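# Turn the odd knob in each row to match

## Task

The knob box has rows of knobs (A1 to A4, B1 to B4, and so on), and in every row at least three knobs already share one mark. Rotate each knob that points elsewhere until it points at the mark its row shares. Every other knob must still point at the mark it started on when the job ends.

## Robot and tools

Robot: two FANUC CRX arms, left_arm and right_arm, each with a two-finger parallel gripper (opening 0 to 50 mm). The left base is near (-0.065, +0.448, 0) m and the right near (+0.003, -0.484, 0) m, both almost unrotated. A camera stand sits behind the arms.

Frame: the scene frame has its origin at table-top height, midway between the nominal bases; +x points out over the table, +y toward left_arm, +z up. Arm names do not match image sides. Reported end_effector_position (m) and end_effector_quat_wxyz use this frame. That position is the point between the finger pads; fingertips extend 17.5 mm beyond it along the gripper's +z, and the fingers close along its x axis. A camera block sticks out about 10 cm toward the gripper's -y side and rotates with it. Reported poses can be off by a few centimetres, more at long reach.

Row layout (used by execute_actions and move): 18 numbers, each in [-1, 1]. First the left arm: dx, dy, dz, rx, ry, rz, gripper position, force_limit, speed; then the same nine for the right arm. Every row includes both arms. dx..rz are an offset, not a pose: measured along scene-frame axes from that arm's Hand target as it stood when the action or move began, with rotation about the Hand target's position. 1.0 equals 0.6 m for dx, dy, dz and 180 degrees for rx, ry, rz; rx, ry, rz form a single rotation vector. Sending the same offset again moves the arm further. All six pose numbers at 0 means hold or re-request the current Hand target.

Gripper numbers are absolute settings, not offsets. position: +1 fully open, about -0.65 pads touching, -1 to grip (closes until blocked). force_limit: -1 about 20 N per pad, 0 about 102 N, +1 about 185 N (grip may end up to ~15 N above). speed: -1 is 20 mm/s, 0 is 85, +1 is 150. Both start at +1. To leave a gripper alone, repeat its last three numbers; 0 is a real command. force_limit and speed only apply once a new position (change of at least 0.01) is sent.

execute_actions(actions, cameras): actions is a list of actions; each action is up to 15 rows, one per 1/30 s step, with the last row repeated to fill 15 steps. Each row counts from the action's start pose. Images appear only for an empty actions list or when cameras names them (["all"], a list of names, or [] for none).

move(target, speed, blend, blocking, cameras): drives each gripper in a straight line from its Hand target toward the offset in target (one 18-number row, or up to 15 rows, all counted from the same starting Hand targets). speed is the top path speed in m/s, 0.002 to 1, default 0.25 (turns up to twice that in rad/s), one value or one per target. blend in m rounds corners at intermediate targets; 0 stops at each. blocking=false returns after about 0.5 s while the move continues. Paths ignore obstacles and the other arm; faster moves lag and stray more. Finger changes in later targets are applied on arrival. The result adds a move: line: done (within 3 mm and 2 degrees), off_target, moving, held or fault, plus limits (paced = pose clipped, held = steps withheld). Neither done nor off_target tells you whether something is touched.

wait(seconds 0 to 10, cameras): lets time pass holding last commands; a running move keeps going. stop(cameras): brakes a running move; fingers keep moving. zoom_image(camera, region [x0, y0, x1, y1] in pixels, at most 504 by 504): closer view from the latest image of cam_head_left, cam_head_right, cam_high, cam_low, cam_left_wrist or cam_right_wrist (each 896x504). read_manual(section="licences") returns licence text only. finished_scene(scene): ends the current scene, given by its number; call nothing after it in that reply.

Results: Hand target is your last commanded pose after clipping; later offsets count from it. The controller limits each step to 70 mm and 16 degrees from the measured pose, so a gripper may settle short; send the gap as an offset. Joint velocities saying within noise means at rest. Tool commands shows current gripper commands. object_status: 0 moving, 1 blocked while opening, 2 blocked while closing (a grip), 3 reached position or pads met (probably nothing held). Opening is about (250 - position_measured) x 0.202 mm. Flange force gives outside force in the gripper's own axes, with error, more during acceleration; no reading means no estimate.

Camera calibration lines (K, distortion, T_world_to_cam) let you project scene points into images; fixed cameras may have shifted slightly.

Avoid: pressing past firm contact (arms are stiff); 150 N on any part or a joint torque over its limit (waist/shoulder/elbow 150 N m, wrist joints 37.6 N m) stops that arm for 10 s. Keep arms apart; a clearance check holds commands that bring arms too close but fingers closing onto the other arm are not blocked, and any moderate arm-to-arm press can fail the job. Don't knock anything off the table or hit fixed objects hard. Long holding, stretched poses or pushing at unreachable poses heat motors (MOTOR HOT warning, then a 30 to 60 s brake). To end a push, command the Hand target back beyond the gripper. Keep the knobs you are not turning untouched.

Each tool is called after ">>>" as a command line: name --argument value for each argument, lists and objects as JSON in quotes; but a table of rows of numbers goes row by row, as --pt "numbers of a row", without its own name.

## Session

>>> execute_actions --actions '[]' --cameras '["cam_high","cam_right_wrist","cam_left_wrist"]'

>>> zoom_image --camera "cam_high" --region '[150, 80, 650, 440]'

Scene clock: 0.00 s.
left_arm: end_effector_position=(+0.1790, -0.1054, +0.1641) position_measured=3 object_status=3 end_effector_quat_wxyz=(+0.142, +0.535, +0.596, -0.582) | right_arm: end_effector_position=(+0.1883, -0.6763, +0.1324) position_measured=3 object_status=3 end_effector_quat_wxyz=(-0.124, +0.753, +0.563, +0.318)
Joint positions: left_arm=[-0.595 0.394 -0.662 1.549 -1.253 -0.432] | right_arm=[-1.03 -0.049 -0.411 -0.595 -1.589 0.884]
Joint velocities: within noise
Flange force (N): no reading
Hand target: left_arm +0.1790, -0.1054, +0.1641; +0.142, +0.535, +0.596, -0.582 | right_arm +0.1883, -0.6763, +0.1324; -0.124, +0.753, +0.563, +0.318
Tool commands: left_gripper/position=+1.0 left_gripper/force_limit=+1.0 left_gripper/speed=+1.0 right_gripper/position=+1.0 right_gripper/force_limit=+1.0 right_gripper/speed=+1.0
camera_calibration:
cam_left_wrist: T_world_to_cam=[[-0.392141, 0.470076, -0.79073, 0.260626], [0.90506, 0.0433537, -0.423068, -0.0659949], [-0.164593, -0.881561, -0.442448, 0.142938], [0, 0, 0, 1]] pos_world=[0.185458, 0.00635582, 0.241407]
cam_right_wrist: T_world_to_cam=[[0.160337, 0.766586, 0.621802, 0.41345], [0.772142, -0.489837, 0.404791, -0.505321], [0.614889, 0.415216, -0.670453, 0.384309], [0, 0, 0, 1]] pos_world=[0.0875815, -0.724042, 0.205126]
Images, in order (width x height): cam_high 896x504, cam_left_wrist 896x504, cam_right_wrist 896x504.

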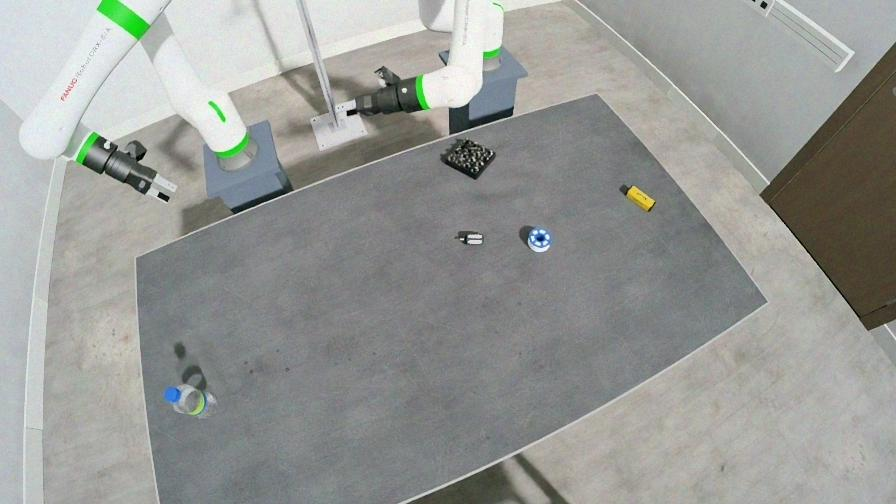

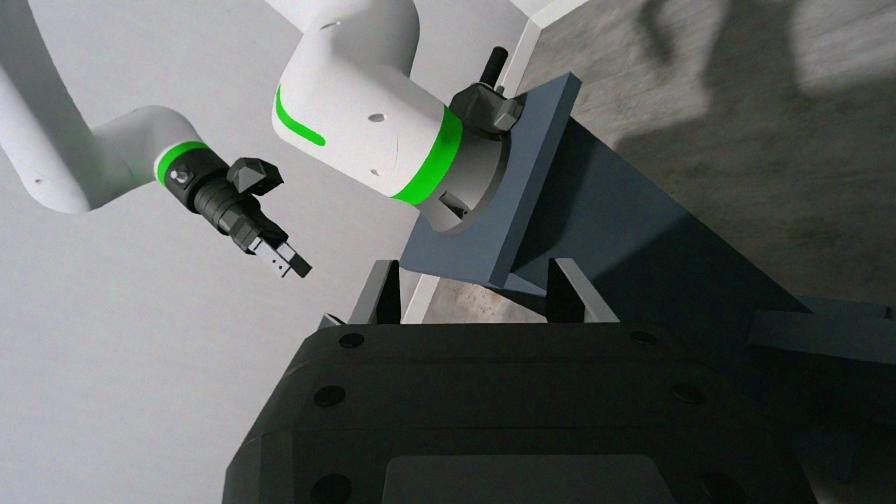

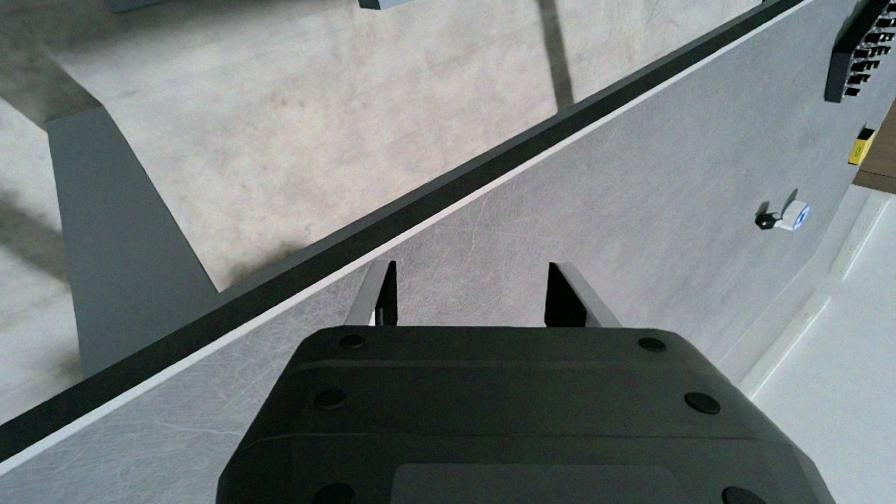

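Scaled by 1.008 from the camera's 896x504 image, which has a finer 1280x720 frame.

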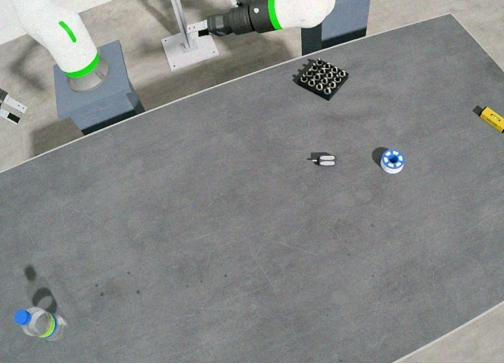

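>>> move --pt "0.1508 0.2283 0.12 0.1032 -0.1884 -0.1567 -0.02 -0.7 0 0 0 0 0 0 0 1 1 1" --pt "0.3017 0.4567 0.0433 0.2064 -0.3768 -0.3134 -0.02 -0.7 0 0 0 0 0 0 0 1 1 1" --speed 0.5 --blend '[0.05,0]' --cameras '["cam_left_wrist"]'

>>> zoom_image --camera "cam_left_wrist" --region '[300, 20, 620, 330]'

Scene clock: 20.30 s.
left_arm: end_effector_position=(+0.3601, +0.1686, +0.1901) position_measured=155 object_status=3 end_effector_quat_wxyz=(+0.000, +0.966, +0.259, +0.000) | right_arm: end_effector_position=(+0.1883, -0.6763, +0.1324) position_measured=3 object_status=3 end_effector_quat_wxyz=(-0.124, +0.753, +0.563, +0.318)
Joint positions: left_arm=[-0.284 0.173 -0.025 0 -1.373 -0.722] | right_arm=[-1.03 -0.049 -0.411 -0.595 -1.589 0.884]
Flange force (N): left_arm=[1.9 1.3 -0.4] | right_arm=[1.4 2.6 -2.0]
Hand target: left_arm +0.3601, +0.1686, +0.1901; +0.000, +0.966, +0.259, +0.000 | right_arm +0.1883, -0.6763, +0.1324; -0.124, +0.753, +0.563, +0.318
Off the commanded pose: left_arm 0.000 m, 0 deg | right_arm 0.000 m, 0 deg.
move: done
camera_calibration:
cam_left_wrist: T_world_to_cam=[[0.864029, 0.503429, -0.00363894, -0.384197], [0.476662, -0.815721, 0.327709, -0.0742797], [0.16201, -0.284885, -0.944772, 0.30307], [0, 0, 0, 1]] pos_world=[0.318264, 0.219164, 0.309276]
Images, in order (width x height): cam_left_wrist 896x504.

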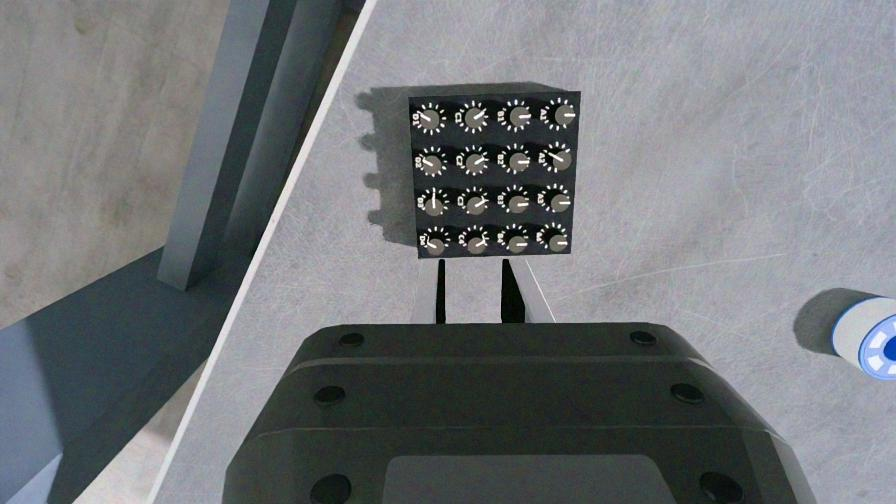

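Scaled by 1.575 from the camera's 896x504 image, which has a finer 1280x720 frame.

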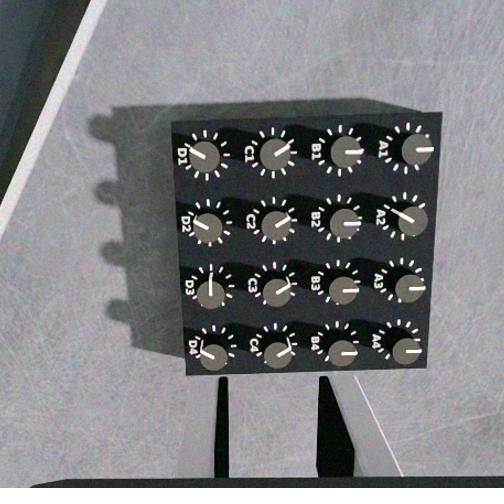

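>>> zoom_image --camera "cam_left_wrist" --region '[405, 90, 500, 185]'

>>> zoom_image --camera "cam_left_wrist" --region '[405, 170, 500, 265]'

>>> zoom_image --camera "cam_left_wrist" --region '[490, 90, 585, 185]'

>>> zoom_image --camera "cam_left_wrist" --region '[490, 170, 585, 265]'

Scaled by 5.305 from the camera's 896x504 image, which has a finer 1280x720 frame.

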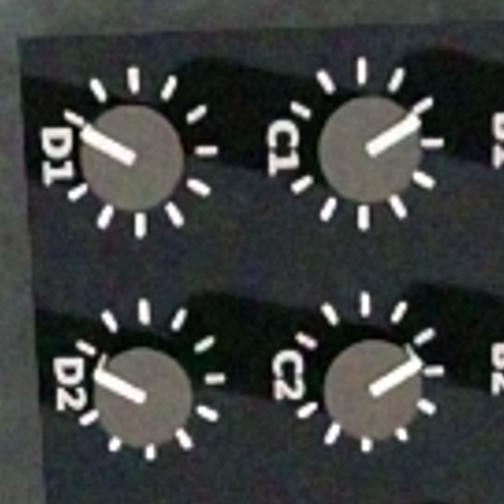

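Scaled by 5.305 from the camera's 896x504 image, which has a finer 1280x720 frame.

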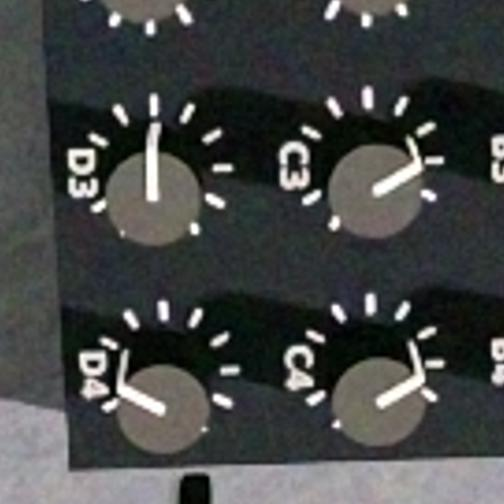

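Scaled by 5.305 from the camera's 896x504 image, which has a finer 1280x720 frame.

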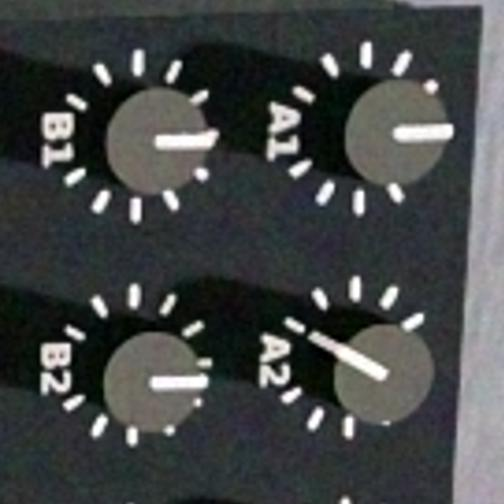

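Scaled by 5.305 from the camera's 896x504 image, which has a finer 1280x720 frame.

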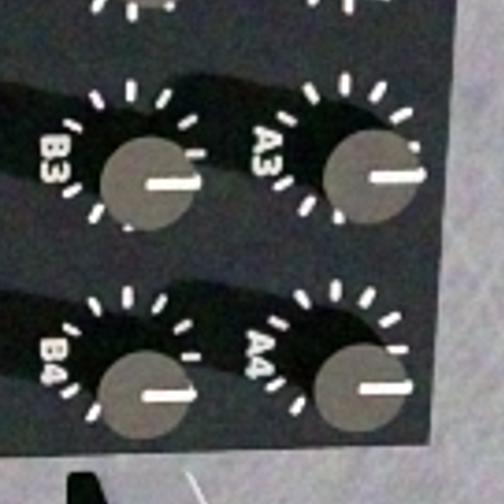

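>>> move --target '[-0.0222,-0.0178,-0.2075,0,0,0.01,-0.02,-0.7,0,0,0,0,0,0,0,1,1,1]' --speed 0.25 --cameras '["cam_left_wrist"]'

>>> zoom_image --camera "cam_left_wrist" --region '[390, 200, 590, 340]'

Scene clock: 39.93 s.
left_arm: end_effector_position=(+0.3468, +0.1579, +0.0656) position_measured=155 object_status=3 end_effector_quat_wxyz=(+0.000, +0.962, +0.275, +0.000) | right_arm: end_effector_position=(+0.1883, -0.6763, +0.1324) position_measured=3 object_status=3 end_effector_quat_wxyz=(-0.124, +0.753, +0.563, +0.318)
Joint positions: left_arm=[-0.314 0.263 -0.223 0 -1.084 -0.662] | right_arm=[-1.03 -0.049 -0.411 -0.595 -1.589 0.884]
Flange force (N): left_arm=[2.3 2.7 0.5] | right_arm=[1.1 3.3 -1.6]
Hand target: left_arm +0.3467, +0.1579, +0.0656; +0.000, +0.962, +0.275, +0.000 | right_arm +0.1883, -0.6763, +0.1324; -0.124, +0.753, +0.563, +0.318
Off the commanded pose: left_arm 0.000 m, 0 deg | right_arm 0.000 m, 0 deg.
move: done
camera_calibration:
cam_left_wrist: T_world_to_cam=[[0.847782, 0.530334, -0.00349873, -0.366441], [0.502017, -0.800354, 0.327738, -0.0471381], [0.17101, -0.279606, -0.944762, 0.180689], [0, 0, 0, 1]] pos_world=[0.303426, 0.207131, 0.184875]
Images, in order (width x height): cam_left_wrist 896x504.

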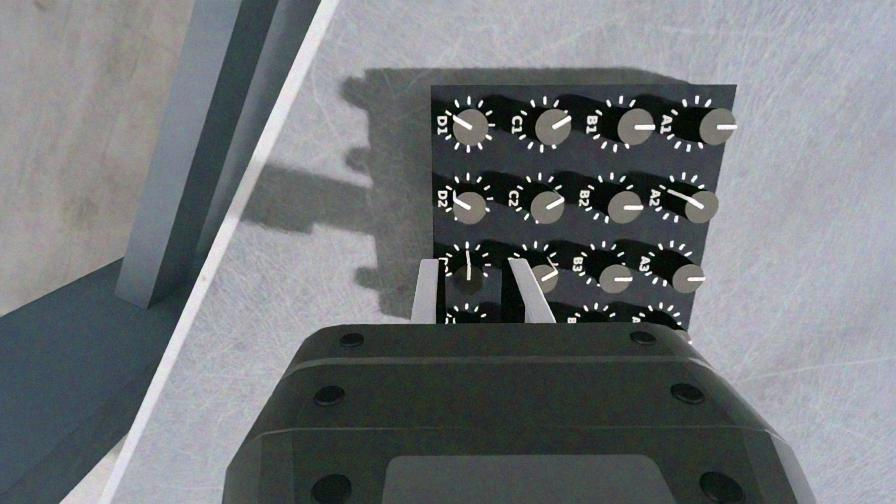

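Scaled by 2.520 from the camera's 896x504 image, which has a finer 1280x720 frame.

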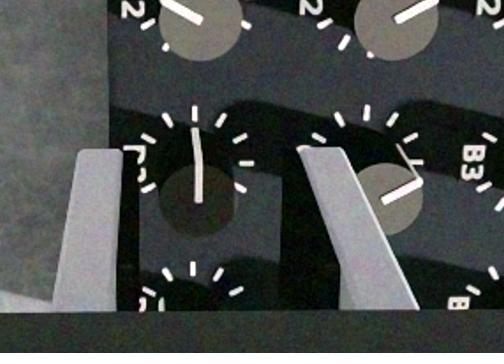

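>>> move --pt "-0.0022 0.0006 -0.0233 0 0 0 -0.02 -0.7 0 0 0 0 0 0 0 1 1 1" --pt "-0.0022 0.0006 -0.0233 0 0 0 -1 -0.7 -0.5 0 0 0 0 0 0 1 1 1" --pt "-0.0022 0.0006 -0.0233 0 0 0.339 -1 -0.7 -0.5 0 0 0 0 0 0 1 1 1" --speed '[0.08,0.1,0.5]' --cameras '["cam_left_wrist"]'

>>> zoom_image --camera "cam_left_wrist" --region '[340, 140, 640, 340]'

Scene clock: 48.67 s.
left_arm: end_effector_position=(+0.3454, +0.1583, +0.0516) position_measured=205 object_status=2 end_effector_quat_wxyz=(+0.000, +0.689, +0.725, +0.000) | right_arm: end_effector_position=(+0.1883, -0.6763, +0.1324) position_measured=3 object_status=3 end_effector_quat_wxyz=(-0.124, +0.753, +0.563, +0.318)
Joint positions: left_arm=[-0.314 0.277 -0.242 0 -1.051 0.404] | right_arm=[-1.03 -0.049 -0.411 -0.595 -1.589 0.884]
Flange force (N): left_arm=[-2.6 2.5 0.3] | right_arm=[1.4 3.3 -2.1]
Hand target: left_arm +0.3454, +0.1583, +0.0516; +0.000, +0.689, +0.725, +0.000 | right_arm +0.1883, -0.6763, +0.1324; -0.124, +0.753, +0.563, +0.318
Off the commanded pose: left_arm 0.000 m, 0 deg | right_arm 0.000 m, 0 deg.
move: done
camera_calibration:
cam_left_wrist: T_world_to_cam=[[-0.0532043, 0.998577, -0.0036751, -0.128402], [0.943365, 0.0514688, 0.32774, -0.328893], [0.327463, 0.0139702, -0.944761, 0.0671666], [0, 0, 0, 1]] pos_world=[0.28144, 0.144209, 0.170776]
Images, in order (width x height): cam_left_wrist 896x504.

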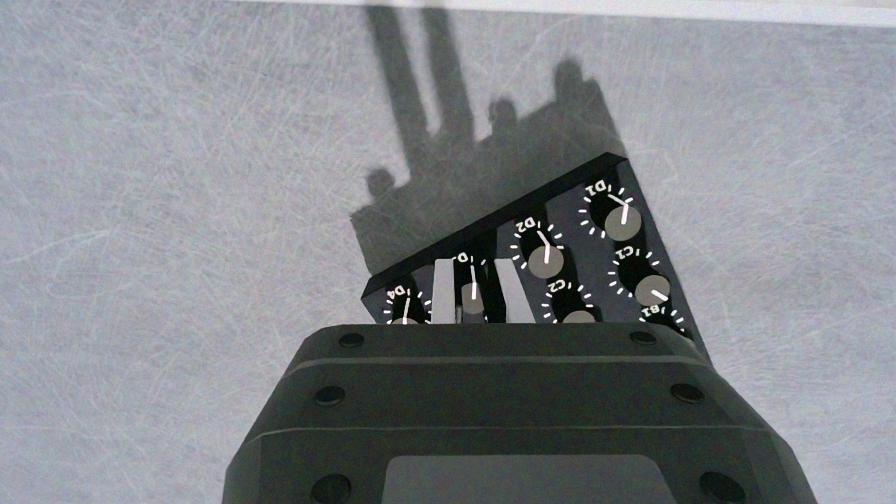

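Scaled by 1.680 from the camera's 896x504 image, which has a finer 1280x720 frame.

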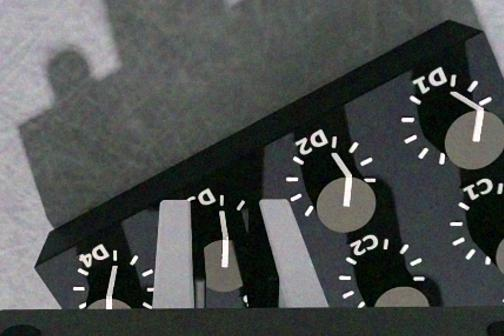

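>>> zoom_image --camera "cam_left_wrist" --region '[430, 240, 580, 325]'

Scaled by 3.360 from the camera's 896x504 image, which has a finer 1280x720 frame.

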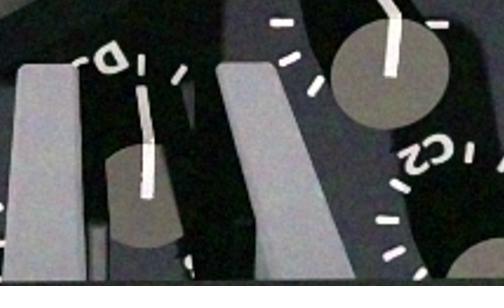

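>>> move --pt "0 0 0 0 0 0 -0.02 -0.7 0 0 0 0 0 0 0 1 1 1" --pt "0 0 0.045 0 0 0 -0.02 -0.7 0 0 0 0 0 0 0 1 1 1" --pt "0.0895 0.1065 0.0233 0 0 0.161 -0.02 -0.7 0 0 0 0 0 0 0 1 1 1" --speed '[0.1,0.2,0.3]' --blend '[0,0.01,0]' --cameras '["cam_left_wrist"]'

>>> zoom_image --camera "cam_left_wrist" --region '[390, 200, 590, 340]'

Scene clock: 62.00 s.
left_arm: end_effector_position=(+0.3991, +0.2222, +0.0656) position_measured=155 object_status=3 end_effector_quat_wxyz=(+0.000, +0.486, +0.874, +0.000) | right_arm: end_effector_position=(+0.1883, -0.6763, +0.1324) position_measured=3 object_status=3 end_effector_quat_wxyz=(-0.124, +0.753, +0.563, +0.318)
Joint positions: left_arm=[-0.16 0.292 -0.186 0 -1.093 0.756] | right_arm=[-1.03 -0.049 -0.411 -0.595 -1.589 0.884]
Flange force (N): left_arm=[-2.2 2.9 0.6] | right_arm=[1.4 3.0 -2.2]
Hand target: left_arm +0.3991, +0.2222, +0.0656; +0.000, +0.486, +0.874, +0.000 | right_arm +0.1883, -0.6763, +0.1324; -0.124, +0.753, +0.563, +0.318
Off the commanded pose: left_arm 0.000 m, 0 deg | right_arm 0.000 m, 0 deg.
move: done
camera_calibration:
cam_left_wrist: T_world_to_cam=[[-0.53038, 0.847752, -0.00375441, 0.0347105], [0.800288, 0.502136, 0.327718, -0.430426], [0.279708, 0.17081, -0.944768, 0.046136], [0, 0, 0, 1]] pos_world=[0.34997, 0.178826, 0.184776]
Images, in order (width x height): cam_left_wrist 896x504.

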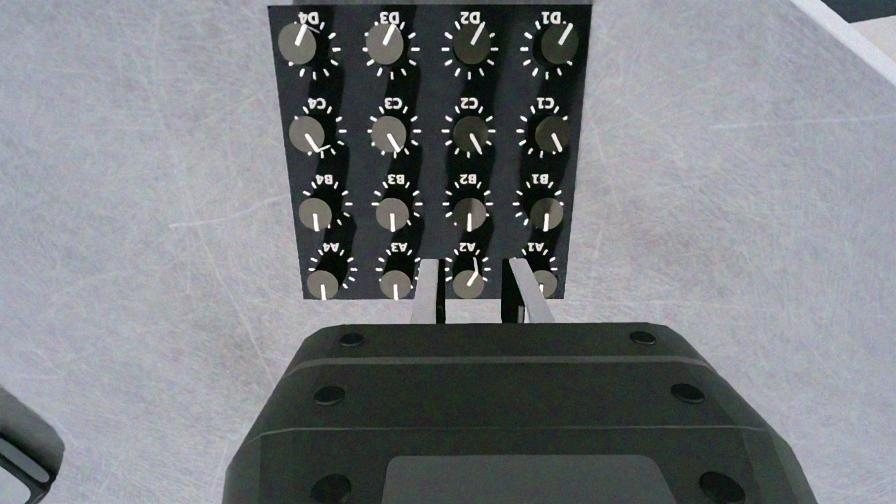

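Scaled by 2.520 from the camera's 896x504 image, which has a finer 1280x720 frame.

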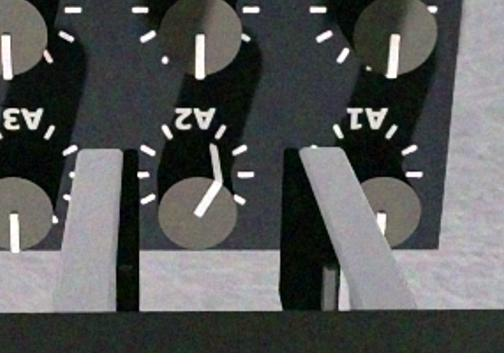

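>>> move --pt "0.0013 -0.001 -0.0233 0 0 0 -0.02 -0.7 0 0 0 0 0 0 0 1 1 1" --pt "0.0013 -0.001 -0.0233 0 0 0 -1 -0.7 -0.5 0 0 0 0 0 0 1 1 1" --pt "0.0013 -0.001 -0.0233 0 0 -0.8167 -1 -0.7 -0.5 0 0 0 0 0 0 1 1 1" --speed '[0.08,0.1,0.5]' --cameras '["cam_left_wrist"]'

>>> zoom_image --camera "cam_left_wrist" --region '[390, 180, 640, 340]'

Scene clock: 70.53 s.
left_arm: end_effector_position=(+0.3999, +0.2216, +0.0516) position_measured=205 object_status=2 end_effector_quat_wxyz=(+0.000, +0.976, -0.218, +0.000) | right_arm: end_effector_position=(+0.1883, -0.6763, +0.1324) position_measured=3 object_status=3 end_effector_quat_wxyz=(-0.124, +0.753, +0.563, +0.318)
Joint positions: left_arm=[-0.16 0.31 -0.198 0.001 -1.062 -1.81] | right_arm=[-1.03 -0.049 -0.411 -0.595 -1.589 0.884]
Flange force (N): left_arm=[5.5 -2.9 -0.5] | right_arm=[0.8 2.7 -2.2]
Hand target: left_arm +0.3999, +0.2216, +0.0516; +0.000, +0.976, -0.218, +0.000 | right_arm +0.1883, -0.6763, +0.1324; -0.124, +0.753, +0.563, +0.318
Off the commanded pose: left_arm 0.000 m, 0 deg | right_arm 0.000 m, 0 deg.
move: done
camera_calibration:
cam_left_wrist: T_world_to_cam=[[0.9065, -0.42219, -0.00366829, -0.257749], [-0.397785, -0.856949, 0.327728, 0.354129], [-0.141507, -0.295627, -0.944765, 0.304604], [0, 0, 0, 1]] pos_world=[0.417621, 0.2847, 0.170776]
Images, in order (width x height): cam_left_wrist 896x504.

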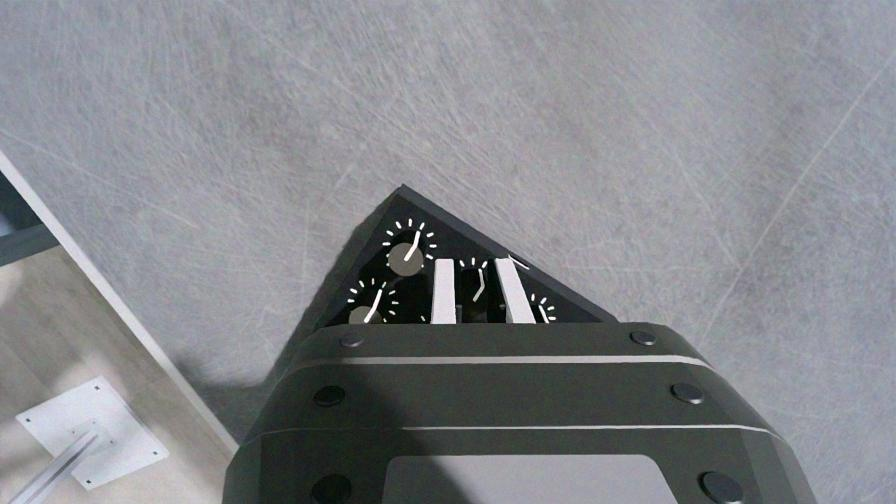

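Scaled by 2.016 from the camera's 896x504 image, which has a finer 1280x720 frame.

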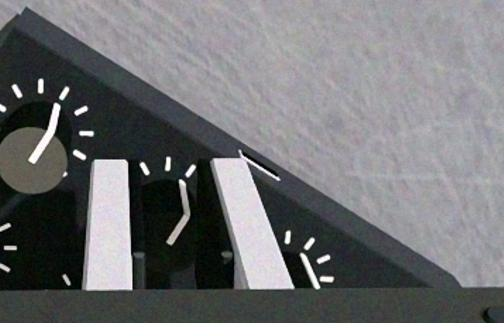

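>>> move --pt "0 0 0 0 0 0 -0.02 -0.7 0 0 0 0 0 0 0 1 1 1" --pt "0 0 0.06 0 0 0 -0.02 -0.7 0 0 0 0 0 0 0 1 1 1" --pt "-0.0667 -0.0877 0.19 0 0 0.32 -0.02 -0.7 0 0 0 0 0 0 0 1 1 1" --speed '[0.1,0.25,0.5]' --blend '[0,0.01,0]' --cameras '["cam_left_wrist"]'

>>> zoom_image --camera "cam_left_wrist" --region '[390, 60, 610, 280]'

Scene clock: 76.80 s.
left_arm: end_effector_position=(+0.3599, +0.1690, +0.1656) position_measured=155 object_status=3 end_effector_quat_wxyz=(+0.000, +0.960, +0.280, +0.000) | right_arm: end_effector_position=(+0.1883, -0.6763, +0.1324) position_measured=3 object_status=3 end_effector_quat_wxyz=(-0.124, +0.753, +0.563, +0.318)
Joint positions: left_arm=[-0.283 0.185 -0.069 0 -1.317 -0.681] | right_arm=[-1.03 -0.049 -0.411 -0.595 -1.589 0.884]
Flange force (N): left_arm=[1.9 1.8 -0.5] | right_arm=[1.4 2.7 -2.2]
Hand target: left_arm +0.3599, +0.1690, +0.1656; +0.000, +0.960, +0.280, +0.000 | right_arm +0.1883, -0.6763, +0.1324; -0.124, +0.753, +0.563, +0.318
Off the commanded pose: left_arm 0.000 m, 0 deg | right_arm 0.000 m, 0 deg.
move: done
camera_calibration:
cam_left_wrist: T_world_to_cam=[[0.842208, 0.539141, -0.00365543, -0.382472], [0.51039, -0.795073, 0.327661, -0.0815244], [0.173749, -0.277824, -0.944788, 0.274624], [0, 0, 0, 1]] pos_world=[0.316015, 0.217686, 0.284776]
Images, in order (width x height): cam_left_wrist 896x504.

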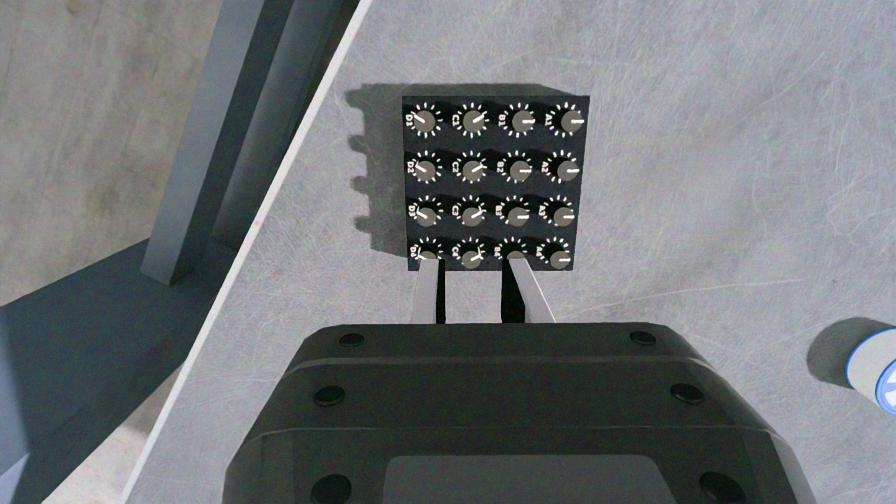

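Scaled by 2.291 from the camera's 896x504 image, which has a finer 1280x720 frame.

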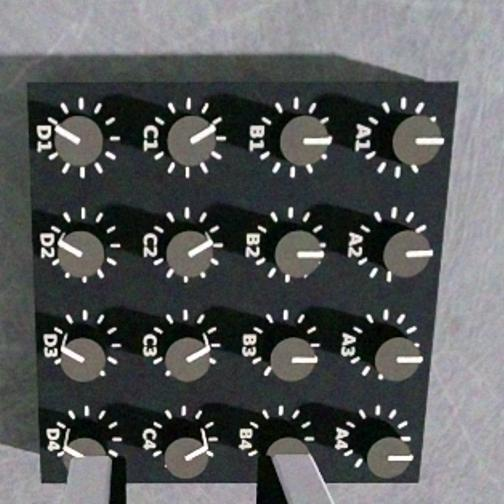

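>>> finished_scene --scene 2

The scene is finished: the task was done.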